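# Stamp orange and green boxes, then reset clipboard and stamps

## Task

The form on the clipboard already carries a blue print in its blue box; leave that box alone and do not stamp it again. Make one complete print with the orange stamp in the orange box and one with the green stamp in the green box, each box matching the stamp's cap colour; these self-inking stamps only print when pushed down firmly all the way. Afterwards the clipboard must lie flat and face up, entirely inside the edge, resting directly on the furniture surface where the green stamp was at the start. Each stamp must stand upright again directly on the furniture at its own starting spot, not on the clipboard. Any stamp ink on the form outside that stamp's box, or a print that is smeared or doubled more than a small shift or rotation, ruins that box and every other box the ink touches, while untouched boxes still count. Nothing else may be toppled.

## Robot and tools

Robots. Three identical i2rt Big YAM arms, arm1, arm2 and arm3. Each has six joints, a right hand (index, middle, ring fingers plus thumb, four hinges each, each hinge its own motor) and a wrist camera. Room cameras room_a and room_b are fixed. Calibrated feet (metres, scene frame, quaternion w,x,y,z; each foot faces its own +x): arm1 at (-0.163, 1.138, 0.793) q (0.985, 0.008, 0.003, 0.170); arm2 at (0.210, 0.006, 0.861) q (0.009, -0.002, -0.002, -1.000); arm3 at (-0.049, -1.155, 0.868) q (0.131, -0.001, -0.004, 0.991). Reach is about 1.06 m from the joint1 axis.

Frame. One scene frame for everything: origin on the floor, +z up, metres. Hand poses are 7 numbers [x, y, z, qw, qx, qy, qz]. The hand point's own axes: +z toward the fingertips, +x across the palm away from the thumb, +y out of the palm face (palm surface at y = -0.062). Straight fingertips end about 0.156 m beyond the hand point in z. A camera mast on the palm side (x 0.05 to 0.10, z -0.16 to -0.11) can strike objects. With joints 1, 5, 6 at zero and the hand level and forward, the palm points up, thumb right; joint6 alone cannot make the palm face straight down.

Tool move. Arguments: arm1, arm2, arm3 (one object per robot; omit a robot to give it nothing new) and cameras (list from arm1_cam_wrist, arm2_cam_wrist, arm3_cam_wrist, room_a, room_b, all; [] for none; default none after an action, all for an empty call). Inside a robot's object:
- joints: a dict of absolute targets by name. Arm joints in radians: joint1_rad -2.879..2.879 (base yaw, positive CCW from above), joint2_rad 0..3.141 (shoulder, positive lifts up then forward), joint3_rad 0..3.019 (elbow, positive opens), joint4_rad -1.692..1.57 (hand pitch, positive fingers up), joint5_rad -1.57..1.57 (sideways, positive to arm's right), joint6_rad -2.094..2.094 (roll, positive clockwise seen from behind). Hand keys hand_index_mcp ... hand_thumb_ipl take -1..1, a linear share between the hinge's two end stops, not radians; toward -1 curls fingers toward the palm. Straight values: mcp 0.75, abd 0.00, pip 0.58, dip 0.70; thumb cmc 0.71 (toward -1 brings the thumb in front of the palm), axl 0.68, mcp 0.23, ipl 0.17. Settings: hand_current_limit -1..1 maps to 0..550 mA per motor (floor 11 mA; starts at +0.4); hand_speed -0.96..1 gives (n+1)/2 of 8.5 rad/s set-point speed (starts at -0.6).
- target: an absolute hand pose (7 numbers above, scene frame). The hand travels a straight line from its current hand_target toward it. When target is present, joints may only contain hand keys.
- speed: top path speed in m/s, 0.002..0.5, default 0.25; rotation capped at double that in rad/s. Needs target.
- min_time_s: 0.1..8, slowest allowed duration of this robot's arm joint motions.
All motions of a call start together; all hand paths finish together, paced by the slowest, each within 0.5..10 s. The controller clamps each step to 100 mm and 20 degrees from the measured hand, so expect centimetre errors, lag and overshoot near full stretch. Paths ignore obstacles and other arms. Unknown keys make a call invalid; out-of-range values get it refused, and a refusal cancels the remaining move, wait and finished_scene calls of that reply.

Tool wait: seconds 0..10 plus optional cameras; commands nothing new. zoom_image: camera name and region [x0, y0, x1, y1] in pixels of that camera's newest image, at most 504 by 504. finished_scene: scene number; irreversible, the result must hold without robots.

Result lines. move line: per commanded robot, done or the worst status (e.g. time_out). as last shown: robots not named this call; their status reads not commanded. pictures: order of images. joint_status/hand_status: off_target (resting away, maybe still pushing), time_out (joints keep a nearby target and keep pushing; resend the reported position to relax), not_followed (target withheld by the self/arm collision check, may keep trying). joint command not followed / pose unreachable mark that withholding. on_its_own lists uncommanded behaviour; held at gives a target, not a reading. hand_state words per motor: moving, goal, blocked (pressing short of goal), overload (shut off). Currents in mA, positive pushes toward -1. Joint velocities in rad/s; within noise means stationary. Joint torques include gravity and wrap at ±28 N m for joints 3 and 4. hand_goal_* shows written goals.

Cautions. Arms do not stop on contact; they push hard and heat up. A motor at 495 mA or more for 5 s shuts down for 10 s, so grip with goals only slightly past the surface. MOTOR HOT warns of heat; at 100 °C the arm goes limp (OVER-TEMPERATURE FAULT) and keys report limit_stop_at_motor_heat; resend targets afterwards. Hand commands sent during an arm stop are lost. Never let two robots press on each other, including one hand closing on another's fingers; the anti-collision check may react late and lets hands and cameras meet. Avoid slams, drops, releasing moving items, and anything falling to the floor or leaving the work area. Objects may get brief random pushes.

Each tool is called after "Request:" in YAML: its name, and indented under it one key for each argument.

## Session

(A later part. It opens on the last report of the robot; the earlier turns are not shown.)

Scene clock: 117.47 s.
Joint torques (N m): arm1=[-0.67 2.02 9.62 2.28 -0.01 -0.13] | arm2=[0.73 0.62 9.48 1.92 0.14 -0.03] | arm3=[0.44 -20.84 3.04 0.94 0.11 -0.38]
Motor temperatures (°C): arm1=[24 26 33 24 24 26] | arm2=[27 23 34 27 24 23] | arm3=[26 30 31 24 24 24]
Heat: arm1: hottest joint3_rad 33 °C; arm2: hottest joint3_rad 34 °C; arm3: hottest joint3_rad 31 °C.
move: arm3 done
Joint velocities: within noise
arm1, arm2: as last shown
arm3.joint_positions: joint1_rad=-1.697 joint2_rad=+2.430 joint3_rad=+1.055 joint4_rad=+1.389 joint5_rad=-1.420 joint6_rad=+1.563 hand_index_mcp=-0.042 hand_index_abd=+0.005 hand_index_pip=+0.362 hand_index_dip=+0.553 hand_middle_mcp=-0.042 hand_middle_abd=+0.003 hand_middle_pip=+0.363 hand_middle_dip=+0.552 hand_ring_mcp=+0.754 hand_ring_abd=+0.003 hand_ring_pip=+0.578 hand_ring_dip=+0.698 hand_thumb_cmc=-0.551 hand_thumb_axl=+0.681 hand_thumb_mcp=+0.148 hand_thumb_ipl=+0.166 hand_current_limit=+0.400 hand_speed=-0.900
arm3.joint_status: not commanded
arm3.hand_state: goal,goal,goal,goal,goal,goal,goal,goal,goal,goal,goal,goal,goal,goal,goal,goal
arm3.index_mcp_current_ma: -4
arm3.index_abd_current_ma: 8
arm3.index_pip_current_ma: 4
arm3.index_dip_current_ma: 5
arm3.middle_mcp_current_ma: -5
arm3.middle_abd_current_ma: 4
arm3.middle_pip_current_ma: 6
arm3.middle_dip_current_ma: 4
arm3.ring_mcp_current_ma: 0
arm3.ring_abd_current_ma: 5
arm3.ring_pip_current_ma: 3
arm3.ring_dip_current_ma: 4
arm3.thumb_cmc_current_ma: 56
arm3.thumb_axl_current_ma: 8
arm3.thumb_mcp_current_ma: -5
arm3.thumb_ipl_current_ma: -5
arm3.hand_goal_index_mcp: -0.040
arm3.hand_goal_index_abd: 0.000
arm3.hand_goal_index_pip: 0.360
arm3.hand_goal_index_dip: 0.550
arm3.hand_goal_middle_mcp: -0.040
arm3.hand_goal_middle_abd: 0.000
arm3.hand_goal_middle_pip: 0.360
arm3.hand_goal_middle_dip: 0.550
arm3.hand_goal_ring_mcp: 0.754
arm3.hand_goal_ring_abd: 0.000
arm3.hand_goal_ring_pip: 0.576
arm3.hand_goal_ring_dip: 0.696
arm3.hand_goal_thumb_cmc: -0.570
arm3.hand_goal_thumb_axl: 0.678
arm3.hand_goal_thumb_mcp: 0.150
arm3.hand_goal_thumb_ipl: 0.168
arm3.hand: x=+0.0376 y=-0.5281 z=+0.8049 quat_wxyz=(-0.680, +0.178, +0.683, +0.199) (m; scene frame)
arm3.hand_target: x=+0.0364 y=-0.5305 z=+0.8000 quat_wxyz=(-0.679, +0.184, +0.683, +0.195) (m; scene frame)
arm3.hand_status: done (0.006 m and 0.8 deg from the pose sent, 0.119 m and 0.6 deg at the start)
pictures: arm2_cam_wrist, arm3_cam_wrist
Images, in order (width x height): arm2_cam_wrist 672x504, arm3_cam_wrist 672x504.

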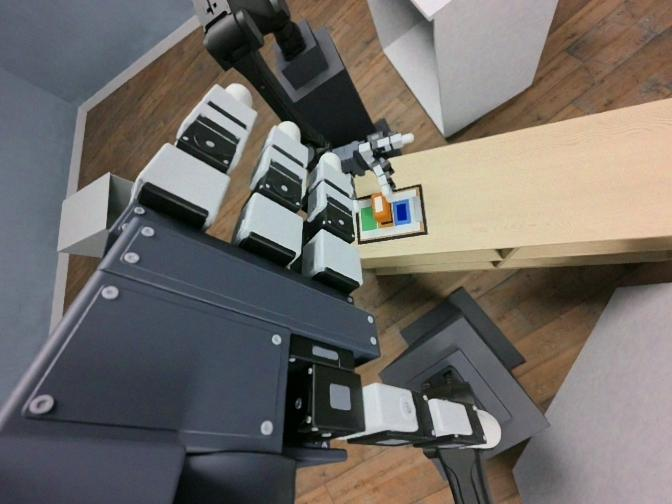

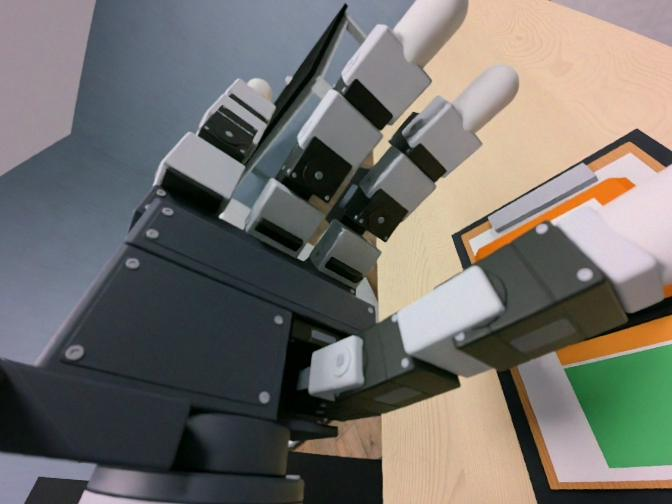

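Request:
move:
  arm3: {"target": [0.0365, -0.5305, 0.95, 0.68, -0.184, -0.684, -0.195], "speed": 0.25}
  cameras: []

Request:
move:
  arm3: {"joints": {"joint1_rad": -1.487, "joint2_rad": 2.33, "joint3_rad": 1.202, "joint4_rad": 1.128, "joint5_rad": 0.0, "joint6_rad": 0.0, "hand_index_mcp": -0.03, "hand_middle_mcp": -0.03}, "min_time_s": 2.5}
  cameras: ["arm2_cam_wrist", "arm3_cam_wrist"]

Scene clock: 120.57 s.
Joint torques (N m): arm1=[-0.67 2.02 9.63 2.26 -0.02 -0.13] | arm2=[0.79 0.56 9.47 1.94 0.14 -0.03] | arm3=[0.44 -18.43 6.01 0.85 0.08 -0.38]
Motor temperatures (°C): arm1=[24 26 33 24 24 26] | arm2=[27 23 34 27 24 23] | arm3=[26 30 31 24 24 24]
Heat: arm1: hottest joint3_rad 33 °C; arm2: hottest joint3_rad 34 °C; arm3: hottest joint3_rad 31 °C.
move: arm3 done
Joint velocities: within noise
arm1.joint_positions: joint1_rad=+0.290 joint2_rad=+0.629 joint3_rad=+1.427 joint4_rad=-1.426 joint5_rad=-0.106 joint6_rad=+1.194 hand_index_mcp=+0.754 hand_index_abd=+0.001 hand_index_pip=+0.577 hand_index_dip=+0.696 hand_middle_mcp=+0.754 hand_middle_abd=+0.001 hand_middle_pip=+0.577 hand_middle_dip=+0.696 hand_ring_mcp=+0.754 hand_ring_abd=+0.001 hand_ring_pip=+0.577 hand_ring_dip=+0.696 hand_thumb_cmc=+0.714 hand_thumb_axl=+0.677 hand_thumb_mcp=+0.225 hand_thumb_ipl=+0.168 hand_current_limit=+0.400 hand_speed=-0.600
arm1.joint_status: not commanded
arm1.hand_state: goal,goal,goal,goal,goal,goal,goal,goal,goal,goal,goal,goal,goal,goal,goal,goal
arm1.index_mcp_current_ma: 0
arm1.index_abd_current_ma: 0
arm1.index_pip_current_ma: 0
arm1.index_dip_current_ma: 0
arm1.middle_mcp_current_ma: 0
arm1.middle_abd_current_ma: 0
arm1.middle_pip_current_ma: 0
arm1.middle_dip_current_ma: 0
arm1.ring_mcp_current_ma: 0
arm1.ring_abd_current_ma: 0
arm1.ring_pip_current_ma: 0
arm1.ring_dip_current_ma: 0
arm1.thumb_cmc_current_ma: 0
arm1.thumb_axl_current_ma: 0
arm1.thumb_mcp_current_ma: 0
arm1.thumb_ipl_current_ma: 0
arm1.hand_goal_index_mcp: 0.754
arm1.hand_goal_index_abd: 0.000
arm1.hand_goal_index_pip: 0.576
arm1.hand_goal_index_dip: 0.696
arm1.hand_goal_middle_mcp: 0.754
arm1.hand_goal_middle_abd: 0.000
arm1.hand_goal_middle_pip: 0.576
arm1.hand_goal_middle_dip: 0.696
arm1.hand_goal_ring_mcp: 0.754
arm1.hand_goal_ring_abd: 0.000
arm1.hand_goal_ring_pip: 0.576
arm1.hand_goal_ring_dip: 0.696
arm1.hand_goal_thumb_cmc: 0.714
arm1.hand_goal_thumb_axl: 0.678
arm1.hand_goal_thumb_mcp: 0.226
arm1.hand_goal_thumb_ipl: 0.168
arm1.hand: x=+0.0714 y=+1.2134 z=+1.3317 quat_wxyz=(-0.112, +0.768, +0.448, +0.444) (m; scene frame)
arm1.hand_target: x=+0.0690 y=+1.2143 z=+1.3416 quat_wxyz=(-0.115, +0.761, +0.449, +0.454) (m; scene frame)
arm1.hand_status: not commanded
arm2: as last shown
arm3.joint_positions: joint1_rad=-1.697 joint2_rad=+2.021 joint3_rad=+0.940 joint4_rad=+1.100 joint5_rad=-1.420 joint6_rad=+1.563 hand_index_mcp=-0.042 hand_index_abd=+0.005 hand_index_pip=+0.362 hand_index_dip=+0.553 hand_middle_mcp=-0.042 hand_middle_abd=+0.003 hand_middle_pip=+0.363 hand_middle_dip=+0.552 hand_ring_mcp=+0.754 hand_ring_abd=+0.003 hand_ring_pip=+0.578 hand_ring_dip=+0.698 hand_thumb_cmc=-0.552 hand_thumb_axl=+0.681 hand_thumb_mcp=+0.148 hand_thumb_ipl=+0.166 hand_current_limit=+0.400 hand_speed=-0.900
arm3.joint_status: not commanded
arm3.hand_state: goal,goal,goal,goal,goal,goal,goal,goal,goal,goal,goal,goal,goal,goal,goal,goal
arm3.index_mcp_current_ma: -3
arm3.index_abd_current_ma: 8
arm3.index_pip_current_ma: 4
arm3.index_dip_current_ma: 5
arm3.middle_mcp_current_ma: -4
arm3.middle_abd_current_ma: 4
arm3.middle_pip_current_ma: 5
arm3.middle_dip_current_ma: 4
arm3.ring_mcp_current_ma: 0
arm3.ring_abd_current_ma: 5
arm3.ring_pip_current_ma: 3
arm3.ring_dip_current_ma: 4
arm3.thumb_cmc_current_ma: 49
arm3.thumb_axl_current_ma: 8
arm3.thumb_mcp_current_ma: -5
arm3.thumb_ipl_current_ma: -5
arm3.hand_goal_index_mcp: -0.040
arm3.hand_goal_index_abd: 0.000
arm3.hand_goal_index_pip: 0.360
arm3.hand_goal_index_dip: 0.550
arm3.hand_goal_middle_mcp: -0.040
arm3.hand_goal_middle_abd: 0.000
arm3.hand_goal_middle_pip: 0.360
arm3.hand_goal_middle_dip: 0.550
arm3.hand_goal_ring_mcp: 0.754
arm3.hand_goal_ring_abd: 0.000
arm3.hand_goal_ring_pip: 0.576
arm3.hand_goal_ring_dip: 0.696
arm3.hand_goal_thumb_cmc: -0.570
arm3.hand_goal_thumb_axl: 0.678
arm3.hand_goal_thumb_mcp: 0.150
arm3.hand_goal_thumb_ipl: 0.168
arm3.hand: x=+0.0372 y=-0.5289 z=+0.9592 quat_wxyz=(-0.679, +0.176, +0.683, +0.201) (m; scene frame)
arm3.hand_target: x=+0.0364 y=-0.5306 z=+0.9501 quat_wxyz=(-0.679, +0.184, +0.683, +0.195) (m; scene frame)
arm3.hand_status: done (0.009 m and 1.1 deg from the pose sent, 0.145 m and 0.8 deg at the start)
pictures: none
No camera images: "cameras" was empty.

Scene clock: 123.77 s.
Joint torques (N m): arm1=[-0.62 2.02 9.65 2.28 -0.01 -0.13] | arm2=[0.79 0.5 9.47 1.91 0.14 -0.03] | arm3=[0.79 -21.3 9.76 3.15 0.11 -0.09]
Motor temperatures (°C): arm1=[24 26 33 24 24 26] | arm2=[27 23 34 27 24 23] | arm3=[26 30 31 24 24 24]
Heat: arm1: hottest joint3_rad 33 °C; arm2: hottest joint3_rad 34 °C; arm3: hottest joint3_rad 31 °C.
move: arm3 done
Joint velocities: within noise
arm1: as last shown
arm2.joint_positions: joint1_rad=+1.291 joint2_rad=+0.627 joint3_rad=+1.328 joint4_rad=-1.175 joint5_rad=+0.039 joint6_rad=+1.216 hand_index_mcp=+0.755 hand_index_abd=+0.001 hand_index_pip=+0.577 hand_index_dip=+0.696 hand_middle_mcp=+0.756 hand_middle_abd=+0.001 hand_middle_pip=+0.577 hand_middle_dip=+0.696 hand_ring_mcp=+0.756 hand_ring_abd=+0.001 hand_ring_pip=+0.577 hand_ring_dip=+0.696 hand_thumb_cmc=+0.715 hand_thumb_axl=+0.677 hand_thumb_mcp=+0.226 hand_thumb_ipl=+0.168 hand_current_limit=+0.400 hand_speed=-0.600
arm2.joint_status: not commanded
arm2.hand_state: goal,goal,goal,goal,goal,goal,goal,goal,goal,goal,goal,goal,goal,goal,goal,goal
arm2.index_mcp_current_ma: 5
arm2.index_abd_current_ma: 2
arm2.index_pip_current_ma: 2
arm2.index_dip_current_ma: 0
arm2.middle_mcp_current_ma: 5
arm2.middle_abd_current_ma: 2
arm2.middle_pip_current_ma: 2
arm2.middle_dip_current_ma: 0
arm2.ring_mcp_current_ma: 6
arm2.ring_abd_current_ma: 2
arm2.ring_pip_current_ma: 2
arm2.ring_dip_current_ma: 0
arm2.thumb_cmc_current_ma: 2
arm2.thumb_axl_current_ma: -3
arm2.thumb_mcp_current_ma: -1
arm2.thumb_ipl_current_ma: -1
arm2.hand_goal_index_mcp: 0.754
arm2.hand_goal_index_abd: 0.000
arm2.hand_goal_index_pip: 0.576
arm2.hand_goal_index_dip: 0.696
arm2.hand_goal_middle_mcp: 0.754
arm2.hand_goal_middle_abd: 0.000
arm2.hand_goal_middle_pip: 0.576
arm2.hand_goal_middle_dip: 0.696
arm2.hand_goal_ring_mcp: 0.754
arm2.hand_goal_ring_abd: 0.000
arm2.hand_goal_ring_pip: 0.576
arm2.hand_goal_ring_dip: 0.696
arm2.hand_goal_thumb_cmc: 0.714
arm2.hand_goal_thumb_axl: 0.678
arm2.hand_goal_thumb_mcp: 0.226
arm2.hand_goal_thumb_ipl: 0.168
arm2.hand: x=+0.0515 y=-0.2263 z=+1.4120 quat_wxyz=(+0.473, +0.623, -0.581, +0.225) (m; scene frame)
arm2.hand_target: x=+0.0543 y=-0.2249 z=+1.4248 quat_wxyz=(+0.483, +0.620, -0.573, +0.232) (m; scene frame)
arm2.hand_status: not commanded
arm3.joint_positions: joint1_rad=-1.493 joint2_rad=+2.307 joint3_rad=+1.168 joint4_rad=+1.103 joint5_rad=-0.003 joint6_rad=+0.010 hand_index_mcp=-0.027 hand_index_abd=+0.003 hand_index_pip=+0.362 hand_index_dip=+0.553 hand_middle_mcp=-0.026 hand_middle_abd=+0.003 hand_middle_pip=+0.363 hand_middle_dip=+0.552 hand_ring_mcp=+0.762 hand_ring_abd=+0.003 hand_ring_pip=+0.578 hand_ring_dip=+0.698 hand_thumb_cmc=-0.567 hand_thumb_axl=+0.680 hand_thumb_mcp=+0.148 hand_thumb_ipl=+0.166 hand_current_limit=+0.400 hand_speed=-0.900
arm3.joint_status: all done
arm3.hand_state: goal,goal,goal,goal,goal,goal,goal,goal,goal,goal,goal,goal,goal,goal,goal,goal
arm3.index_mcp_current_ma: 7
arm3.index_abd_current_ma: 5
arm3.index_pip_current_ma: 4
arm3.index_dip_current_ma: 5
arm3.middle_mcp_current_ma: 10
arm3.middle_abd_current_ma: 4
arm3.middle_pip_current_ma: 5
arm3.middle_dip_current_ma: 4
arm3.ring_mcp_current_ma: 20
arm3.ring_abd_current_ma: 5
arm3.ring_pip_current_ma: 3
arm3.ring_dip_current_ma: 4
arm3.thumb_cmc_current_ma: 7
arm3.thumb_axl_current_ma: 5
arm3.thumb_mcp_current_ma: -5
arm3.thumb_ipl_current_ma: -5
arm3.hand_goal_index_mcp: -0.030
arm3.hand_goal_index_abd: 0.000
arm3.hand_goal_index_pip: 0.360
arm3.hand_goal_index_dip: 0.550
arm3.hand_goal_middle_mcp: -0.030
arm3.hand_goal_middle_abd: 0.000
arm3.hand_goal_middle_pip: 0.360
arm3.hand_goal_middle_dip: 0.550
arm3.hand_goal_ring_mcp: 0.754
arm3.hand_goal_ring_abd: 0.000
arm3.hand_goal_ring_pip: 0.576
arm3.hand_goal_ring_dip: 0.696
arm3.hand_goal_thumb_cmc: -0.570
arm3.hand_goal_thumb_axl: 0.678
arm3.hand_goal_thumb_mcp: 0.150
arm3.hand_goal_thumb_ipl: 0.168
arm3.hand: x=+0.1099 y=-0.4356 z=+0.9679 quat_wxyz=(+0.061, +0.068, +0.714, +0.694) (m; scene frame)
arm3.hand_target: x=+0.1066 y=-0.4287 z=+0.9718 quat_wxyz=(+0.065, +0.062, +0.701, +0.707) (m; scene frame)
arm3.hand_status: not commanded
pictures: arm2_cam_wrist, arm3_cam_wrist
Images, in order (width x height): arm2_cam_wrist 672x504, arm3_cam_wrist 672x504.

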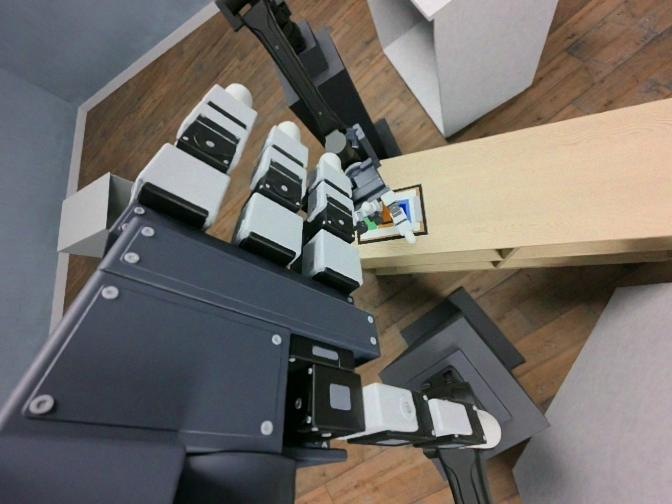

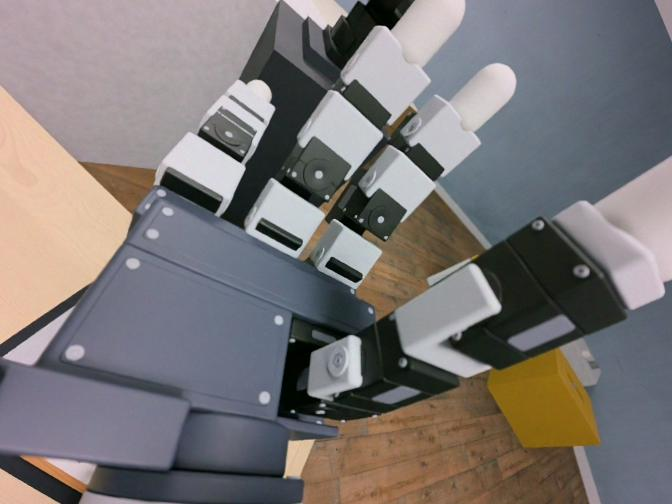

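Request:
move:
  arm3: {"joints": {"joint1_rad": -1.478, "joint2_rad": 2.65, "joint3_rad": 1.327, "joint4_rad": 1.36}, "min_time_s": 2.0}
  cameras: ["arm2_cam_wrist"]

Request:
zoom_image:
  camera: "arm2_cam_wrist"
  region: [340, 130, 450, 240]

Scene clock: 127.00 s.
Joint torques (N m): arm1=[-0.62 1.96 9.63 2.25 -0.01 -0.13] | arm2=[0.73 0.56 9.46 1.91 0.14 -0.03] | arm3=[1.03 -22.24 7.13 3.1 0.11 -0.1]
Motor temperatures (°C): arm1=[24 26 33 24 24 26] | arm2=[27 23 34 27 24 23] | arm3=[26 30 31 24 24 24]
Heat: arm1: hottest joint3_rad 33 °C; arm2: hottest joint3_rad 34 °C; arm3: hottest joint3_rad 31 °C.
move: arm3 done
Joint velocities: within noise
arm1, arm2: as last shown
arm3.joint_positions: joint1_rad=-1.486 joint2_rad=+2.629 joint3_rad=+1.302 joint4_rad=+1.336 joint5_rad=-0.003 joint6_rad=+0.010 hand_index_mcp=-0.026 hand_index_abd=+0.003 hand_index_pip=+0.362 hand_index_dip=+0.553 hand_middle_mcp=-0.026 hand_middle_abd=+0.003 hand_middle_pip=+0.363 hand_middle_dip=+0.552 hand_ring_mcp=+0.762 hand_ring_abd=+0.003 hand_ring_pip=+0.578 hand_ring_dip=+0.698 hand_thumb_cmc=-0.567 hand_thumb_axl=+0.680 hand_thumb_mcp=+0.148 hand_thumb_ipl=+0.166 hand_current_limit=+0.400 hand_speed=-0.900
arm3.joint_status: all done
arm3.hand_state: goal,goal,goal,goal,goal,goal,goal,goal,goal,goal,goal,goal,goal,goal,goal,goal
arm3.index_mcp_current_ma: 8
arm3.index_abd_current_ma: 5
arm3.index_pip_current_ma: 4
arm3.index_dip_current_ma: 5
arm3.middle_mcp_current_ma: 10
arm3.middle_abd_current_ma: 4
arm3.middle_pip_current_ma: 5
arm3.middle_dip_current_ma: 4
arm3.ring_mcp_current_ma: 21
arm3.ring_abd_current_ma: 5
arm3.ring_pip_current_ma: 3
arm3.ring_dip_current_ma: 4
arm3.thumb_cmc_current_ma: 7
arm3.thumb_axl_current_ma: 5
arm3.thumb_mcp_current_ma: -5
arm3.thumb_ipl_current_ma: -5
arm3.hand_goal_index_mcp: -0.030
arm3.hand_goal_index_abd: 0.000
arm3.hand_goal_index_pip: 0.360
arm3.hand_goal_index_dip: 0.550
arm3.hand_goal_middle_mcp: -0.030
arm3.hand_goal_middle_abd: 0.000
arm3.hand_goal_middle_pip: 0.360
arm3.hand_goal_middle_dip: 0.550
arm3.hand_goal_ring_mcp: 0.754
arm3.hand_goal_ring_abd: 0.000
arm3.hand_goal_ring_pip: 0.576
arm3.hand_goal_ring_dip: 0.696
arm3.hand_goal_thumb_cmc: -0.570
arm3.hand_goal_thumb_axl: 0.678
arm3.hand_goal_thumb_mcp: 0.150
arm3.hand_goal_thumb_ipl: 0.168
arm3.hand: x=+0.1031 y=-0.4462 z=+0.8463 quat_wxyz=(+0.060, +0.064, +0.698, +0.710) (m; scene frame)
arm3.hand_target: x=+0.0975 y=-0.4434 z=+0.8467 quat_wxyz=(+0.062, +0.058, +0.689, +0.720) (m; scene frame)
arm3.hand_status: not commanded
pictures: arm2_cam_wrist
Images, in order (width x height): arm2_cam_wrist 672x504.

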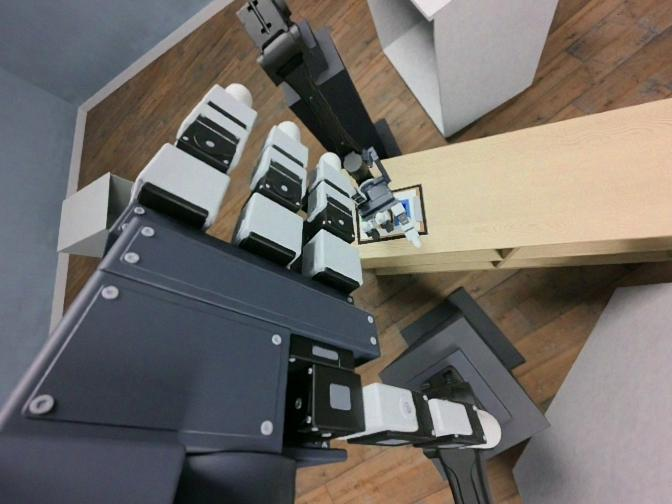

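Scaled by 4.582 from the camera's 672x504 image, which has a finer 960x720 frame.

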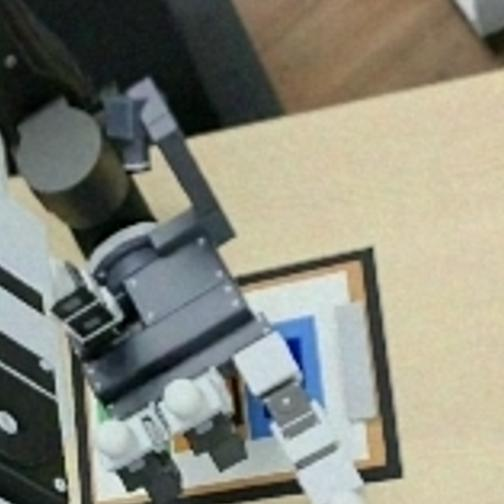

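Request:
move:
  arm3: {"joints": {"joint1_rad": -1.482, "joint2_rad": 2.69, "joint3_rad": 1.358, "joint4_rad": 1.35}, "min_time_s": 0.8}
  cameras: []

Request:
move:
  arm3: {"joints": {"joint2_rad": 2.79, "joint3_rad": 1.345, "joint4_rad": 1.316}, "min_time_s": 0.8}
  cameras: ["arm2_cam_wrist"]

Request:
zoom_image:
  camera: "arm2_cam_wrist"
  region: [350, 160, 430, 240]

Scene clock: 128.67 s.
Joint torques (N m): arm1=[-0.67 2.08 9.62 2.28 -0.02 -0.12] | arm2=[0.79 0.56 9.47 1.94 0.14 -0.03] | arm3=[0.73 -21.66 7.42 2.73 0.1 -0.09]
Motor temperatures (°C): arm1=[24 26 33 24 24 26] | arm2=[27 23 35 27 24 23] | arm3=[26 30 31 24 24 24]
Heat: arm1: hottest joint3_rad 33 °C; arm2: hottest joint3_rad 35 °C; arm3: hottest joint3_rad 31 °C.
move: arm3 done
Joint velocities: within noise
arm1, arm2: as last shown
arm3.joint_positions: joint1_rad=-1.486 joint2_rad=+2.659 joint3_rad=+1.329 joint4_rad=+1.336 joint5_rad=-0.003 joint6_rad=+0.009 hand_index_mcp=-0.026 hand_index_abd=+0.003 hand_index_pip=+0.362 hand_index_dip=+0.553 hand_middle_mcp=-0.026 hand_middle_abd=+0.003 hand_middle_pip=+0.363 hand_middle_dip=+0.552 hand_ring_mcp=+0.763 hand_ring_abd=+0.003 hand_ring_pip=+0.578 hand_ring_dip=+0.698 hand_thumb_cmc=-0.567 hand_thumb_axl=+0.680 hand_thumb_mcp=+0.148 hand_thumb_ipl=+0.166 hand_current_limit=+0.400 hand_speed=-0.900
arm3.joint_status: all done
arm3.hand_state: goal,goal,goal,goal,goal,goal,goal,goal,goal,goal,goal,goal,goal,goal,goal,goal
arm3.index_mcp_current_ma: 8
arm3.index_abd_current_ma: 5
arm3.index_pip_current_ma: 4
arm3.index_dip_current_ma: 5
arm3.middle_mcp_current_ma: 10
arm3.middle_abd_current_ma: 4
arm3.middle_pip_current_ma: 5
arm3.middle_dip_current_ma: 4
arm3.ring_mcp_current_ma: 22
arm3.ring_abd_current_ma: 5
arm3.ring_pip_current_ma: 3
arm3.ring_dip_current_ma: 4
arm3.thumb_cmc_current_ma: 7
arm3.thumb_axl_current_ma: 5
arm3.thumb_mcp_current_ma: -5
arm3.thumb_ipl_current_ma: -5
arm3.hand_goal_index_mcp: -0.030
arm3.hand_goal_index_abd: 0.000
arm3.hand_goal_index_pip: 0.360
arm3.hand_goal_index_dip: 0.550
arm3.hand_goal_middle_mcp: -0.030
arm3.hand_goal_middle_abd: 0.000
arm3.hand_goal_middle_pip: 0.360
arm3.hand_goal_middle_dip: 0.550
arm3.hand_goal_ring_mcp: 0.754
arm3.hand_goal_ring_abd: 0.000
arm3.hand_goal_ring_pip: 0.576
arm3.hand_goal_ring_dip: 0.696
arm3.hand_goal_thumb_cmc: -0.570
arm3.hand_goal_thumb_axl: 0.678
arm3.hand_goal_thumb_mcp: 0.150
arm3.hand_goal_thumb_ipl: 0.168
arm3.hand: x=+0.1037 y=-0.4431 z=+0.8348 quat_wxyz=(+0.060, +0.064, +0.699, +0.710) (m; scene frame)
arm3.hand_target: x=+0.1009 y=-0.4410 z=+0.8265 quat_wxyz=(+0.063, +0.060, +0.695, +0.714) (m; scene frame)
arm3.hand_status: not commanded
pictures: none
No camera images: "cameras" was empty.

Scene clock: 129.77 s.
Joint torques (N m): arm1=[-0.73 2.08 9.62 2.28 -0.02 -0.13] | arm2=[0.67 0.62 9.47 1.92 0.14 -0.03] | arm3=[0.73 -16.85 4.29 1.47 0.11 -0.08]
Motor temperatures (°C): arm1=[24 26 33 24 24 26] | arm2=[27 23 35 27 24 23] | arm3=[26 30 31 24 24 24]
Heat: arm1: hottest joint3_rad 33 °C; arm2: hottest joint3_rad 35 °C; arm3: hottest joint3_rad 31 °C.
move: arm3 done
Joint velocities: within noise
arm1, arm2: as last shown
arm3.joint_positions: joint1_rad=-1.486 joint2_rad=+2.705 joint3_rad=+1.349 joint4_rad=+1.336 joint5_rad=-0.003 joint6_rad=+0.008 hand_index_mcp=-0.026 hand_index_abd=+0.003 hand_index_pip=+0.362 hand_index_dip=+0.553 hand_middle_mcp=-0.025 hand_middle_abd=+0.003 hand_middle_pip=+0.363 hand_middle_dip=+0.552 hand_ring_mcp=+0.763 hand_ring_abd=+0.003 hand_ring_pip=+0.578 hand_ring_dip=+0.698 hand_thumb_cmc=-0.567 hand_thumb_axl=+0.680 hand_thumb_mcp=+0.148 hand_thumb_ipl=+0.166 hand_current_limit=+0.400 hand_speed=-0.900
arm3.joint_status: all done
arm3.hand_state: goal,goal,goal,goal,goal,goal,goal,goal,goal,goal,goal,goal,goal,goal,goal,goal
arm3.index_mcp_current_ma: 8
arm3.index_abd_current_ma: 5
arm3.index_pip_current_ma: 4
arm3.index_dip_current_ma: 5
arm3.middle_mcp_current_ma: 10
arm3.middle_abd_current_ma: 4
arm3.middle_pip_current_ma: 5
arm3.middle_dip_current_ma: 4
arm3.ring_mcp_current_ma: 24
arm3.ring_abd_current_ma: 5
arm3.ring_pip_current_ma: 3
arm3.ring_dip_current_ma: 4
arm3.thumb_cmc_current_ma: 6
arm3.thumb_axl_current_ma: 5
arm3.thumb_mcp_current_ma: -5
arm3.thumb_ipl_current_ma: -5
arm3.hand_goal_index_mcp: -0.030
arm3.hand_goal_index_abd: 0.000
arm3.hand_goal_index_pip: 0.360
arm3.hand_goal_index_dip: 0.550
arm3.hand_goal_middle_mcp: -0.030
arm3.hand_goal_middle_abd: 0.000
arm3.hand_goal_middle_pip: 0.360
arm3.hand_goal_middle_dip: 0.550
arm3.hand_goal_ring_mcp: 0.754
arm3.hand_goal_ring_abd: 0.000
arm3.hand_goal_ring_pip: 0.576
arm3.hand_goal_ring_dip: 0.696
arm3.hand_goal_thumb_cmc: -0.570
arm3.hand_goal_thumb_axl: 0.678
arm3.hand_goal_thumb_mcp: 0.150
arm3.hand_goal_thumb_ipl: 0.168
arm3.hand: x=+0.1031 y=-0.4457 z=+0.8091 quat_wxyz=(+0.060, +0.064, +0.708, +0.700) (m; scene frame)
arm3.hand_target: x=+0.0971 y=-0.4635 z=+0.7438 quat_wxyz=(+0.059, +0.064, +0.746, +0.660) (m; scene frame)
arm3.hand_status: not commanded
pictures: arm2_cam_wrist
Images, in order (width x height): arm2_cam_wrist 672x504.

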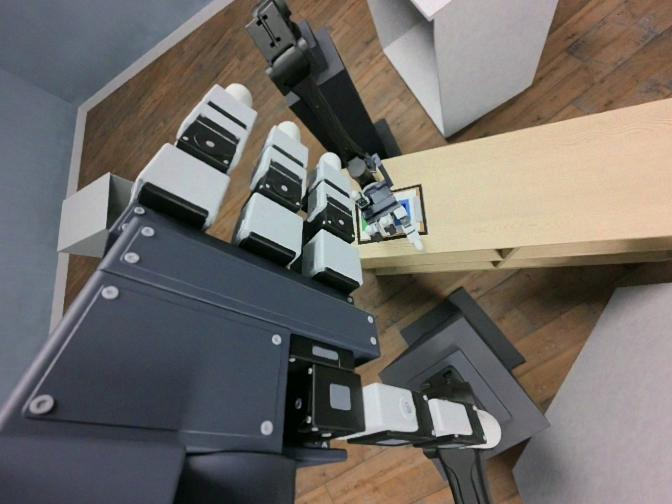

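Scaled by 6.300 from the camera's 672x504 image, which has a finer 960x720 frame.

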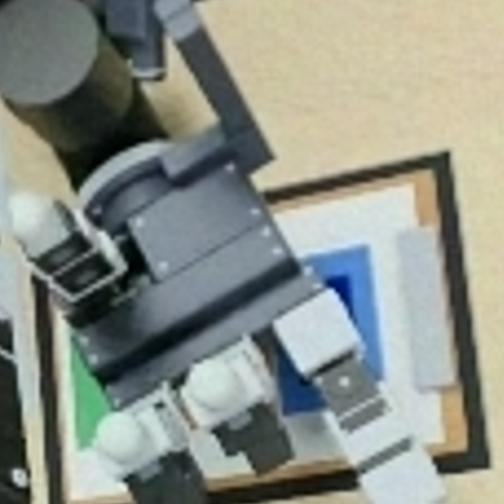

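Request:
move:
  arm3: {"joints": {"joint2_rad": 2.90, "joint3_rad": 1.337, "joint4_rad": 1.285}, "min_time_s": 0.8}
  cameras: []

Request:
move:
  arm3: {"joints": {"joint2_rad": 3.0, "joint3_rad": 1.325, "joint4_rad": 1.245}, "min_time_s": 0.8}
  cameras: ["arm2_cam_wrist"]

Request:
zoom_image:
  camera: "arm2_cam_wrist"
  region: [350, 160, 430, 240]

Scene clock: 132.43 s.
Joint torques (N m): arm1=[-0.62 2.02 9.62 2.28 -0.01 -0.12] | arm2=[0.79 0.56 9.46 1.92 0.14 -0.03] | arm3=[0.73 -10.05 1.92 -0.05 0.11 -0.07]
Motor temperatures (°C): arm1=[24 26 33 24 24 26] | arm2=[27 23 35 27 24 23] | arm3=[26 30 31 24 24 24]
Heat: arm1: hottest joint3_rad 33 °C; arm2: hottest joint3_rad 35 °C; arm3: hottest joint3_rad 31 °C.
move: arm3 time_out
Joint velocities: within noise
arm1, arm2: as last shown
arm3.joint_positions: joint1_rad=-1.486 joint2_rad=+2.735 joint3_rad=+1.365 joint4_rad=+1.346 joint5_rad=-0.003 joint6_rad=+0.008 hand_index_mcp=-0.025 hand_index_abd=+0.003 hand_index_pip=+0.362 hand_index_dip=+0.553 hand_middle_mcp=-0.024 hand_middle_abd=+0.003 hand_middle_pip=+0.363 hand_middle_dip=+0.552 hand_ring_mcp=+0.765 hand_ring_abd=+0.003 hand_ring_pip=+0.578 hand_ring_dip=+0.698 hand_thumb_cmc=-0.567 hand_thumb_axl=+0.680 hand_thumb_mcp=+0.148 hand_thumb_ipl=+0.166 hand_current_limit=+0.400 hand_speed=-0.900
arm3.joint_status: joint2_rad time_out (moved +0.031 of +0.195); joint4_rad time_out (moved +0.010 of -0.051); the others done
arm3.hand_state: goal,goal,goal,goal,goal,goal,goal,goal,goal,goal,goal,goal,goal,goal,goal,goal
arm3.index_mcp_current_ma: 10
arm3.index_abd_current_ma: 5
arm3.index_pip_current_ma: 4
arm3.index_dip_current_ma: 5
arm3.middle_mcp_current_ma: 13
arm3.middle_abd_current_ma: 4
arm3.middle_pip_current_ma: 5
arm3.middle_dip_current_ma: 4
arm3.ring_mcp_current_ma: 29
arm3.ring_abd_current_ma: 5
arm3.ring_pip_current_ma: 4
arm3.ring_dip_current_ma: 4
arm3.thumb_cmc_current_ma: 6
arm3.thumb_axl_current_ma: 5
arm3.thumb_mcp_current_ma: -5
arm3.thumb_ipl_current_ma: -5
arm3.hand_goal_index_mcp: -0.030
arm3.hand_goal_index_abd: 0.000
arm3.hand_goal_index_pip: 0.360
arm3.hand_goal_index_dip: 0.550
arm3.hand_goal_middle_mcp: -0.030
arm3.hand_goal_middle_abd: 0.000
arm3.hand_goal_middle_pip: 0.360
arm3.hand_goal_middle_dip: 0.550
arm3.hand_goal_ring_mcp: 0.754
arm3.hand_goal_ring_abd: 0.000
arm3.hand_goal_ring_pip: 0.576
arm3.hand_goal_ring_dip: 0.696
arm3.hand_goal_thumb_cmc: -0.570
arm3.hand_goal_thumb_axl: 0.678
arm3.hand_goal_thumb_mcp: 0.150
arm3.hand_goal_thumb_ipl: 0.168
arm3.on_its_own: joint2_rad reads +2.735 and still pushes toward +2.900 since a time_out; joint4_rad reads +1.346 and still pushes toward +1.285 since a time_out
arm3.hand: x=+0.1028 y=-0.4477 z=+0.7955 quat_wxyz=(+0.060, +0.064, +0.710, +0.699) (m; scene frame)
arm3.hand_target: x=+0.0914 y=-0.4974 z=+0.6601 quat_wxyz=(+0.054, +0.069, +0.793, +0.603) (m; scene frame)
arm3.hand_status: not commanded
pictures: none
No camera images: "cameras" was empty.

not run: a stop came earlier in this reply.

Scaled by 6.300 from the camera's 672x504 image, which has a finer 960x720 frame.
This view is cut from an older image: the scene may have changed since it was taken.

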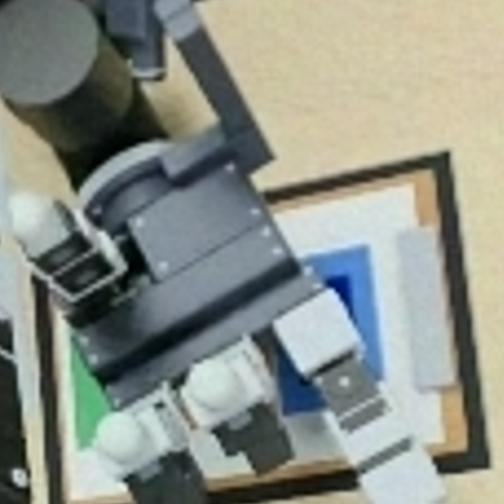

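Request:
move:
  arm3: {"joints": {"joint2_rad": 3.0, "joint3_rad": 1.34, "joint4_rad": 1.255}, "min_time_s": 0.8}
  cameras: ["arm2_cam_wrist"]

Scene clock: 135.03 s.
Joint torques (N m): arm1=[-0.62 2.08 9.62 2.28 -0.01 -0.13] | arm2=[0.73 0.56 9.46 1.92 0.14 -0.04] | arm3=[0.67 -2.55 1.99 -1.51 0.11 -0.07]
Motor temperatures (°C): arm1=[24 26 33 24 24 26] | arm2=[27 23 35 27 24 23] | arm3=[26 29 31 24 24 24]
Heat: arm1: hottest joint3_rad 33 °C; arm2: hottest joint3_rad 35 °C; arm3: hottest joint3_rad 31 °C.
move: arm3 time_out
Joint velocities: within noise
arm1, arm2: as last shown
arm3.joint_positions: joint1_rad=-1.486 joint2_rad=+2.749 joint3_rad=+1.368 joint4_rad=+1.356 joint5_rad=-0.003 joint6_rad=+0.008 hand_index_mcp=-0.025 hand_index_abd=+0.003 hand_index_pip=+0.362 hand_index_dip=+0.553 hand_middle_mcp=-0.024 hand_middle_abd=+0.003 hand_middle_pip=+0.363 hand_middle_dip=+0.552 hand_ring_mcp=+0.765 hand_ring_abd=+0.003 hand_ring_pip=+0.578 hand_ring_dip=+0.698 hand_thumb_cmc=-0.567 hand_thumb_axl=+0.680 hand_thumb_mcp=+0.148 hand_thumb_ipl=+0.166 hand_current_limit=+0.400 hand_speed=-0.900
arm3.joint_status: joint2_rad time_out (moved +0.013 of +0.265); joint4_rad time_out (moved +0.010 of -0.091); the others done
arm3.hand_state: goal,goal,goal,goal,goal,goal,goal,goal,goal,goal,goal,goal,goal,goal,goal,goal
arm3.index_mcp_current_ma: 10
arm3.index_abd_current_ma: 5
arm3.index_pip_current_ma: 4
arm3.index_dip_current_ma: 5
arm3.middle_mcp_current_ma: 13
arm3.middle_abd_current_ma: 4
arm3.middle_pip_current_ma: 5
arm3.middle_dip_current_ma: 4
arm3.ring_mcp_current_ma: 29
arm3.ring_abd_current_ma: 5
arm3.ring_pip_current_ma: 4
arm3.ring_dip_current_ma: 4
arm3.thumb_cmc_current_ma: 6
arm3.thumb_axl_current_ma: 5
arm3.thumb_mcp_current_ma: -5
arm3.thumb_ipl_current_ma: -5
arm3.hand_goal_index_mcp: -0.030
arm3.hand_goal_index_abd: 0.000
arm3.hand_goal_index_pip: 0.360
arm3.hand_goal_index_dip: 0.550
arm3.hand_goal_middle_mcp: -0.030
arm3.hand_goal_middle_abd: 0.000
arm3.hand_goal_middle_pip: 0.360
arm3.hand_goal_middle_dip: 0.550
arm3.hand_goal_ring_mcp: 0.754
arm3.hand_goal_ring_abd: 0.000
arm3.hand_goal_ring_pip: 0.576
arm3.hand_goal_ring_dip: 0.696
arm3.hand_goal_thumb_cmc: -0.570
arm3.hand_goal_thumb_axl: 0.678
arm3.hand_goal_thumb_mcp: 0.150
arm3.hand_goal_thumb_ipl: 0.168
arm3.on_its_own: joint2_rad reads +2.749 and still pushes toward +3.000 since a time_out; joint4_rad reads +1.356 and still pushes toward +1.255 since a time_out
arm3.hand: x=+0.1023 y=-0.4504 z=+0.7894 quat_wxyz=(+0.060, +0.064, +0.710, +0.698) (m; scene frame)
arm3.hand_target: x=+0.0852 y=-0.5331 z=+0.5895 quat_wxyz=(+0.049, +0.072, +0.830, +0.552) (m; scene frame)
arm3.hand_status: not commanded
pictures: arm2_cam_wrist
Images, in order (width x height): arm2_cam_wrist 672x504.

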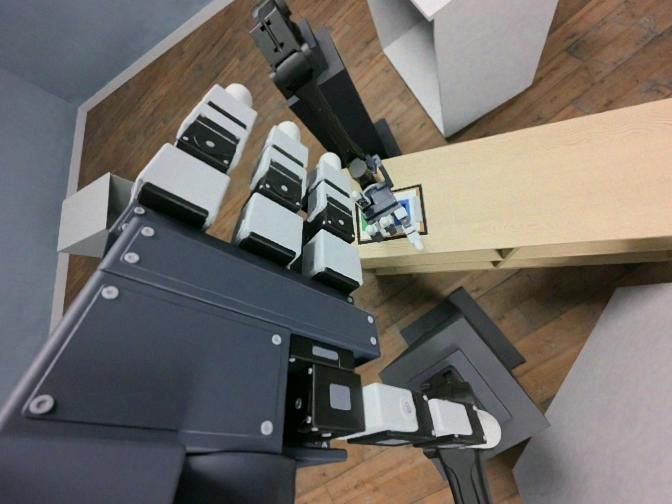

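Request:
move:
  arm3: {"joints": {"joint2_rad": 3.075, "joint3_rad": 1.345, "joint4_rad": 1.235}, "min_time_s": 0.8}
  cameras: ["arm2_cam_wrist"]

Request:
zoom_image:
  camera: "arm2_cam_wrist"
  region: [350, 160, 430, 240]

Scene clock: 137.63 s.
Joint torques (N m): arm1=[-0.67 1.96 9.59 2.25 -0.01 -0.13] | arm2=[0.73 0.56 9.48 1.92 0.14 -0.03] | arm3=[0.67 3.25 2.09 -2.8 0.11 -0.07]
Motor temperatures (°C): arm1=[24 26 33 24 24 26] | arm2=[27 23 35 27 24 23] | arm3=[26 29 31 24 24 24]
Heat: arm1: hottest joint3_rad 33 °C; arm2: hottest joint3_rad 35 °C; arm3: hottest joint3_rad 31 °C.
move: arm3 time_out
Joint velocities: within noise
arm1, arm2: as last shown
arm3.joint_positions: joint1_rad=-1.486 joint2_rad=+2.757 joint3_rad=+1.371 joint4_rad=+1.370 joint5_rad=-0.003 joint6_rad=+0.008 hand_index_mcp=-0.025 hand_index_abd=+0.003 hand_index_pip=+0.362 hand_index_dip=+0.553 hand_middle_mcp=-0.024 hand_middle_abd=+0.003 hand_middle_pip=+0.363 hand_middle_dip=+0.552 hand_ring_mcp=+0.765 hand_ring_abd=+0.003 hand_ring_pip=+0.578 hand_ring_dip=+0.698 hand_thumb_cmc=-0.567 hand_thumb_axl=+0.680 hand_thumb_mcp=+0.148 hand_thumb_ipl=+0.166 hand_current_limit=+0.400 hand_speed=-0.900
arm3.joint_status: joint2_rad time_out (moved +0.009 of +0.326); joint4_rad time_out (moved +0.014 of -0.121); the others done
arm3.hand_state: goal,goal,goal,goal,goal,goal,goal,goal,goal,goal,goal,goal,goal,goal,goal,goal
arm3.index_mcp_current_ma: 10
arm3.index_abd_current_ma: 5
arm3.index_pip_current_ma: 4
arm3.index_dip_current_ma: 5
arm3.middle_mcp_current_ma: 13
arm3.middle_abd_current_ma: 4
arm3.middle_pip_current_ma: 5
arm3.middle_dip_current_ma: 4
arm3.ring_mcp_current_ma: 29
arm3.ring_abd_current_ma: 5
arm3.ring_pip_current_ma: 4
arm3.ring_dip_current_ma: 4
arm3.thumb_cmc_current_ma: 6
arm3.thumb_axl_current_ma: 5
arm3.thumb_mcp_current_ma: -5
arm3.thumb_ipl_current_ma: -5
arm3.hand_goal_index_mcp: -0.030
arm3.hand_goal_index_abd: 0.000
arm3.hand_goal_index_pip: 0.360
arm3.hand_goal_index_dip: 0.550
arm3.hand_goal_middle_mcp: -0.030
arm3.hand_goal_middle_abd: 0.000
arm3.hand_goal_middle_pip: 0.360
arm3.hand_goal_middle_dip: 0.550
arm3.hand_goal_ring_mcp: 0.754
arm3.hand_goal_ring_abd: 0.000
arm3.hand_goal_ring_pip: 0.576
arm3.hand_goal_ring_dip: 0.696
arm3.hand_goal_thumb_cmc: -0.570
arm3.hand_goal_thumb_axl: 0.678
arm3.hand_goal_thumb_mcp: 0.150
arm3.hand_goal_thumb_ipl: 0.168
arm3.on_its_own: joint2_rad reads +2.757 and still pushes toward +3.075 since a time_out; joint4_rad reads +1.370 and still pushes toward +1.235 since a time_out
arm3.hand: x=+0.1019 y=-0.4524 z=+0.7882 quat_wxyz=(+0.060, +0.064, +0.707, +0.702) (m; scene frame)
arm3.hand_target: x=+0.0800 y=-0.5637 z=+0.5405 quat_wxyz=(+0.046, +0.074, +0.853, +0.514) (m; scene frame)
arm3.hand_status: not commanded
pictures: arm2_cam_wrist
Images, in order (width x height): arm2_cam_wrist 672x504.

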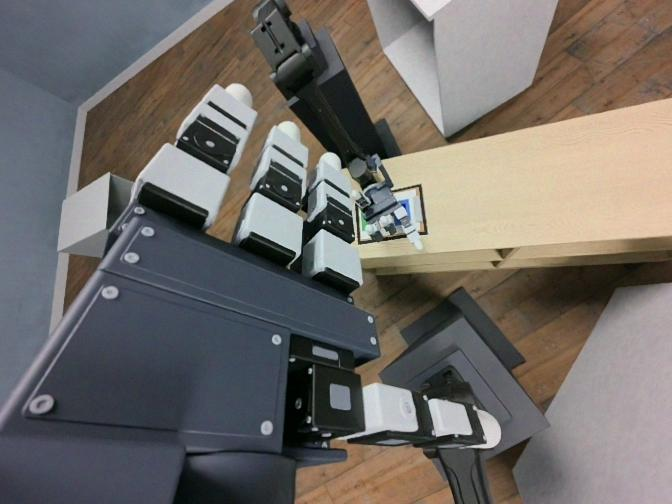

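Scaled by 6.300 from the camera's 672x504 image, which has a finer 960x720 frame.

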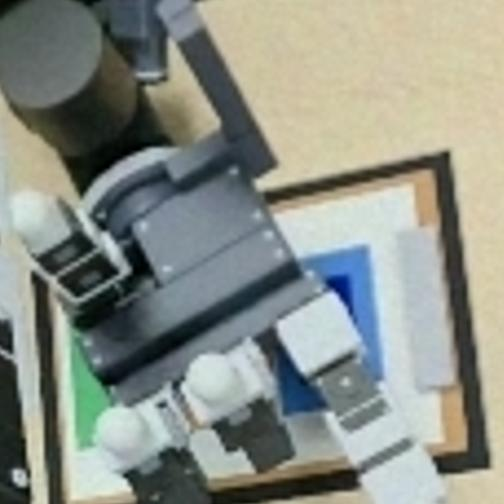

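Request:
move:
  arm3: {"joints": {"joint2_rad": 2.60, "joint3_rad": 1.345, "joint4_rad": 1.33}, "min_time_s": 2.5}
  cameras: []

Request:
move:
  arm3: {"joints": {"joint2_rad": 2.30, "joint3_rad": 1.15, "joint4_rad": 1.15}, "min_time_s": 1.5}
  cameras: ["arm2_cam_wrist", "arm3_cam_wrist"]

Request:
zoom_image:
  camera: "arm2_cam_wrist"
  region: [350, 160, 430, 240]

Scene clock: 140.70 s.
Joint torques (N m): arm1=[-0.79 2.08 9.63 2.25 -0.02 -0.13] | arm2=[0.85 0.56 9.47 1.91 0.14 -0.03] | arm3=[0.67 -24.18 6.02 1.83 0.1 -0.07]
Motor temperatures (°C): arm1=[24 26 33 24 24 26] | arm2=[27 23 35 27 24 23] | arm3=[26 29 31 24 24 24]
Heat: arm1: hottest joint3_rad 33 °C; arm2: hottest joint3_rad 35 °C; arm3: hottest joint3_rad 31 °C.
move: arm3 done
Joint velocities: within noise
arm1.joint_positions: joint1_rad=+0.290 joint2_rad=+0.629 joint3_rad=+1.427 joint4_rad=-1.426 joint5_rad=-0.106 joint6_rad=+1.194 hand_index_mcp=+0.754 hand_index_abd=+0.001 hand_index_pip=+0.577 hand_index_dip=+0.696 hand_middle_mcp=+0.754 hand_middle_abd=+0.001 hand_middle_pip=+0.577 hand_middle_dip=+0.696 hand_ring_mcp=+0.754 hand_ring_abd=+0.001 hand_ring_pip=+0.577 hand_ring_dip=+0.696 hand_thumb_cmc=+0.714 hand_thumb_axl=+0.677 hand_thumb_mcp=+0.225 hand_thumb_ipl=+0.168 hand_current_limit=+0.400 hand_speed=-0.600
arm1.joint_status: not commanded
arm1.hand_state: goal,goal,goal,goal,goal,goal,goal,goal,goal,goal,goal,goal,goal,goal,goal,goal
arm1.index_mcp_current_ma: 0
arm1.index_abd_current_ma: 0
arm1.index_pip_current_ma: 0
arm1.index_dip_current_ma: 0
arm1.middle_mcp_current_ma: 0
arm1.middle_abd_current_ma: 0
arm1.middle_pip_current_ma: 0
arm1.middle_dip_current_ma: 0
arm1.ring_mcp_current_ma: 0
arm1.ring_abd_current_ma: 0
arm1.ring_pip_current_ma: 0
arm1.ring_dip_current_ma: 0
arm1.thumb_cmc_current_ma: 0
arm1.thumb_axl_current_ma: 0
arm1.thumb_mcp_current_ma: 0
arm1.thumb_ipl_current_ma: 0
arm1.hand_goal_index_mcp: 0.754
arm1.hand_goal_index_abd: 0.000
arm1.hand_goal_index_pip: 0.576
arm1.hand_goal_index_dip: 0.696
arm1.hand_goal_middle_mcp: 0.754
arm1.hand_goal_middle_abd: 0.000
arm1.hand_goal_middle_pip: 0.576
arm1.hand_goal_middle_dip: 0.696
arm1.hand_goal_ring_mcp: 0.754
arm1.hand_goal_ring_abd: 0.000
arm1.hand_goal_ring_pip: 0.576
arm1.hand_goal_ring_dip: 0.696
arm1.hand_goal_thumb_cmc: 0.714
arm1.hand_goal_thumb_axl: 0.678
arm1.hand_goal_thumb_mcp: 0.226
arm1.hand_goal_thumb_ipl: 0.168
arm1.hand: x=+0.0714 y=+1.2134 z=+1.3317 quat_wxyz=(-0.112, +0.768, +0.448, +0.444) (m; scene frame)
arm1.hand_target: x=+0.0690 y=+1.2143 z=+1.3416 quat_wxyz=(-0.115, +0.761, +0.449, +0.454) (m; scene frame)
arm1.hand_status: not commanded
arm2: as last shown
arm3.joint_positions: joint1_rad=-1.486 joint2_rad=+2.597 joint3_rad=+1.339 joint4_rad=+1.339 joint5_rad=-0.002 joint6_rad=+0.008 hand_index_mcp=-0.025 hand_index_abd=+0.003 hand_index_pip=+0.362 hand_index_dip=+0.553 hand_middle_mcp=-0.024 hand_middle_abd=+0.003 hand_middle_pip=+0.363 hand_middle_dip=+0.552 hand_ring_mcp=+0.765 hand_ring_abd=+0.003 hand_ring_pip=+0.578 hand_ring_dip=+0.698 hand_thumb_cmc=-0.567 hand_thumb_axl=+0.680 hand_thumb_mcp=+0.148 hand_thumb_ipl=+0.166 hand_current_limit=+0.400 hand_speed=-0.900
arm3.joint_status: all done
arm3.hand_state: goal,goal,goal,goal,goal,goal,goal,goal,goal,goal,goal,goal,goal,goal,goal,goal
arm3.index_mcp_current_ma: 11
arm3.index_abd_current_ma: 5
arm3.index_pip_current_ma: 4
arm3.index_dip_current_ma: 5
arm3.middle_mcp_current_ma: 13
arm3.middle_abd_current_ma: 4
arm3.middle_pip_current_ma: 5
arm3.middle_dip_current_ma: 4
arm3.ring_mcp_current_ma: 29
arm3.ring_abd_current_ma: 5
arm3.ring_pip_current_ma: 4
arm3.ring_dip_current_ma: 4
arm3.thumb_cmc_current_ma: 5
arm3.thumb_axl_current_ma: 5
arm3.thumb_mcp_current_ma: -5
arm3.thumb_ipl_current_ma: -5
arm3.hand_goal_index_mcp: -0.030
arm3.hand_goal_index_abd: 0.000
arm3.hand_goal_index_pip: 0.360
arm3.hand_goal_index_dip: 0.550
arm3.hand_goal_middle_mcp: -0.030
arm3.hand_goal_middle_abd: 0.000
arm3.hand_goal_middle_pip: 0.360
arm3.hand_goal_middle_dip: 0.550
arm3.hand_goal_ring_mcp: 0.754
arm3.hand_goal_ring_abd: 0.000
arm3.hand_goal_ring_pip: 0.576
arm3.hand_goal_ring_dip: 0.696
arm3.hand_goal_thumb_cmc: -0.570
arm3.hand_goal_thumb_axl: 0.678
arm3.hand_goal_thumb_mcp: 0.150
arm3.hand_goal_thumb_ipl: 0.168
arm3.hand: x=+0.1054 y=-0.4325 z=+0.8830 quat_wxyz=(+0.063, +0.061, +0.672, +0.735) (m; scene frame)
arm3.hand_target: x=+0.1028 y=-0.4298 z=+0.8811 quat_wxyz=(+0.065, +0.058, +0.675, +0.733) (m; scene frame)
arm3.hand_status: not commanded
pictures: none
No camera images: "cameras" was empty.

Scene clock: 142.73 s.
Joint torques (N m): arm1=[-0.67 2.08 9.62 2.24 -0.01 -0.13] | arm2=[0.73 0.56 9.47 1.94 0.14 -0.03] | arm3=[0.73 -23 6 1.61 0.1 -0.07]
Motor temperatures (°C): arm1=[24 26 33 24 24 26] | arm2=[27 23 35 27 24 23] | arm3=[26 29 31 24 24 24]
Heat: arm1: hottest joint3_rad 33 °C; arm2: hottest joint3_rad 35 °C; arm3: hottest joint3_rad 31 °C.
move: arm3 done
Joint velocities: within noise
arm1: as last shown
arm2.joint_positions: joint1_rad=+1.291 joint2_rad=+0.627 joint3_rad=+1.328 joint4_rad=-1.175 joint5_rad=+0.039 joint6_rad=+1.216 hand_index_mcp=+0.755 hand_index_abd=+0.001 hand_index_pip=+0.577 hand_index_dip=+0.696 hand_middle_mcp=+0.756 hand_middle_abd=+0.001 hand_middle_pip=+0.577 hand_middle_dip=+0.696 hand_ring_mcp=+0.756 hand_ring_abd=+0.001 hand_ring_pip=+0.577 hand_ring_dip=+0.696 hand_thumb_cmc=+0.715 hand_thumb_axl=+0.677 hand_thumb_mcp=+0.226 hand_thumb_ipl=+0.168 hand_current_limit=+0.400 hand_speed=-0.600
arm2.joint_status: not commanded
arm2.hand_state: goal,goal,goal,goal,goal,goal,goal,goal,goal,goal,goal,goal,goal,goal,goal,goal
arm2.index_mcp_current_ma: 5
arm2.index_abd_current_ma: 2
arm2.index_pip_current_ma: 2
arm2.index_dip_current_ma: 0
arm2.middle_mcp_current_ma: 5
arm2.middle_abd_current_ma: 2
arm2.middle_pip_current_ma: 2
arm2.middle_dip_current_ma: 0
arm2.ring_mcp_current_ma: 6
arm2.ring_abd_current_ma: 2
arm2.ring_pip_current_ma: 2
arm2.ring_dip_current_ma: 0
arm2.thumb_cmc_current_ma: 2
arm2.thumb_axl_current_ma: -3
arm2.thumb_mcp_current_ma: -1
arm2.thumb_ipl_current_ma: -1
arm2.hand_goal_index_mcp: 0.754
arm2.hand_goal_index_abd: 0.000
arm2.hand_goal_index_pip: 0.576
arm2.hand_goal_index_dip: 0.696
arm2.hand_goal_middle_mcp: 0.754
arm2.hand_goal_middle_abd: 0.000
arm2.hand_goal_middle_pip: 0.576
arm2.hand_goal_middle_dip: 0.696
arm2.hand_goal_ring_mcp: 0.754
arm2.hand_goal_ring_abd: 0.000
arm2.hand_goal_ring_pip: 0.576
arm2.hand_goal_ring_dip: 0.696
arm2.hand_goal_thumb_cmc: 0.714
arm2.hand_goal_thumb_axl: 0.678
arm2.hand_goal_thumb_mcp: 0.226
arm2.hand_goal_thumb_ipl: 0.168
arm2.hand: x=+0.0515 y=-0.2263 z=+1.4120 quat_wxyz=(+0.473, +0.623, -0.581, +0.225) (m; scene frame)
arm2.hand_target: x=+0.0543 y=-0.2249 z=+1.4248 quat_wxyz=(+0.483, +0.620, -0.573, +0.232) (m; scene frame)
arm2.hand_status: not commanded
arm3.joint_positions: joint1_rad=-1.486 joint2_rad=+2.299 joint3_rad=+1.157 joint4_rad=+1.165 joint5_rad=-0.002 joint6_rad=+0.008 hand_index_mcp=-0.025 hand_index_abd=+0.003 hand_index_pip=+0.362 hand_index_dip=+0.553 hand_middle_mcp=-0.024 hand_middle_abd=+0.003 hand_middle_pip=+0.363 hand_middle_dip=+0.552 hand_ring_mcp=+0.765 hand_ring_abd=+0.003 hand_ring_pip=+0.578 hand_ring_dip=+0.698 hand_thumb_cmc=-0.567 hand_thumb_axl=+0.680 hand_thumb_mcp=+0.148 hand_thumb_ipl=+0.166 hand_current_limit=+0.400 hand_speed=-0.900
arm3.joint_status: all done
arm3.hand_state: goal,goal,goal,goal,goal,goal,goal,goal,goal,goal,goal,goal,goal,goal,goal,goal
arm3.index_mcp_current_ma: 11
arm3.index_abd_current_ma: 5
arm3.index_pip_current_ma: 4
arm3.index_dip_current_ma: 5
arm3.middle_mcp_current_ma: 13
arm3.middle_abd_current_ma: 4
arm3.middle_pip_current_ma: 5
arm3.middle_dip_current_ma: 4
arm3.ring_mcp_current_ma: 29
arm3.ring_abd_current_ma: 5
arm3.ring_pip_current_ma: 4
arm3.ring_dip_current_ma: 4
arm3.thumb_cmc_current_ma: 5
arm3.thumb_axl_current_ma: 5
arm3.thumb_mcp_current_ma: -5
arm3.thumb_ipl_current_ma: -5
arm3.hand_goal_index_mcp: -0.030
arm3.hand_goal_index_abd: 0.000
arm3.hand_goal_index_pip: 0.360
arm3.hand_goal_index_dip: 0.550
arm3.hand_goal_middle_mcp: -0.030
arm3.hand_goal_middle_abd: 0.000
arm3.hand_goal_middle_pip: 0.360
arm3.hand_goal_middle_dip: 0.550
arm3.hand_goal_ring_mcp: 0.754
arm3.hand_goal_ring_abd: 0.000
arm3.hand_goal_ring_pip: 0.576
arm3.hand_goal_ring_dip: 0.696
arm3.hand_goal_thumb_cmc: -0.570
arm3.hand_goal_thumb_axl: 0.678
arm3.hand_goal_thumb_mcp: 0.150
arm3.hand_goal_thumb_ipl: 0.168
arm3.hand: x=+0.1033 y=-0.4425 z=+0.9847 quat_wxyz=(+0.061, +0.063, +0.693, +0.715) (m; scene frame)
arm3.hand_target: x=+0.1004 y=-0.4422 z=+0.9775 quat_wxyz=(+0.063, +0.061, +0.702, +0.707) (m; scene frame)
arm3.hand_status: not commanded
pictures: arm2_cam_wrist, arm3_cam_wrist
Images, in order (width x height): arm2_cam_wrist 672x504, arm3_cam_wrist 672x504.

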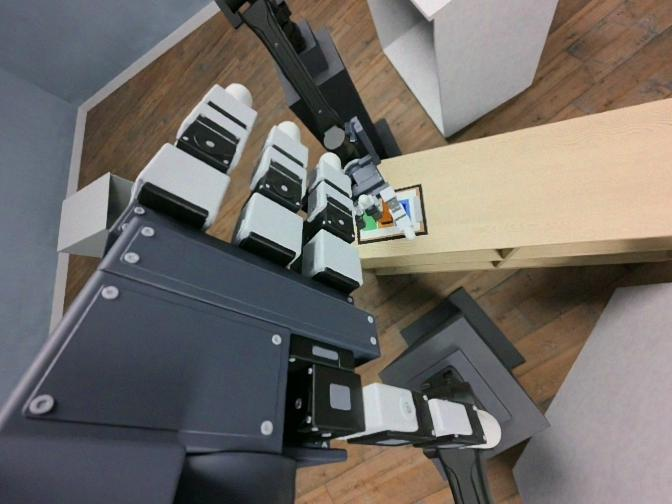

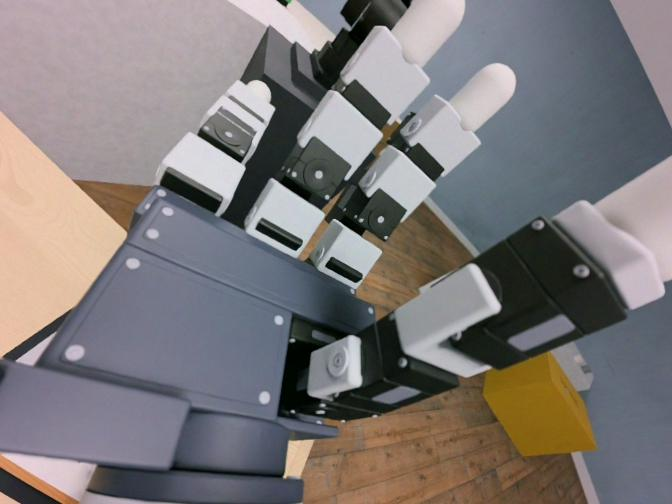

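Scaled by 6.300 from the camera's 672x504 image, which has a finer 960x720 frame.

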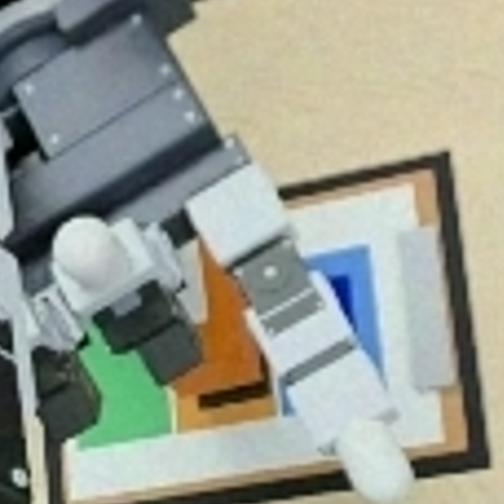

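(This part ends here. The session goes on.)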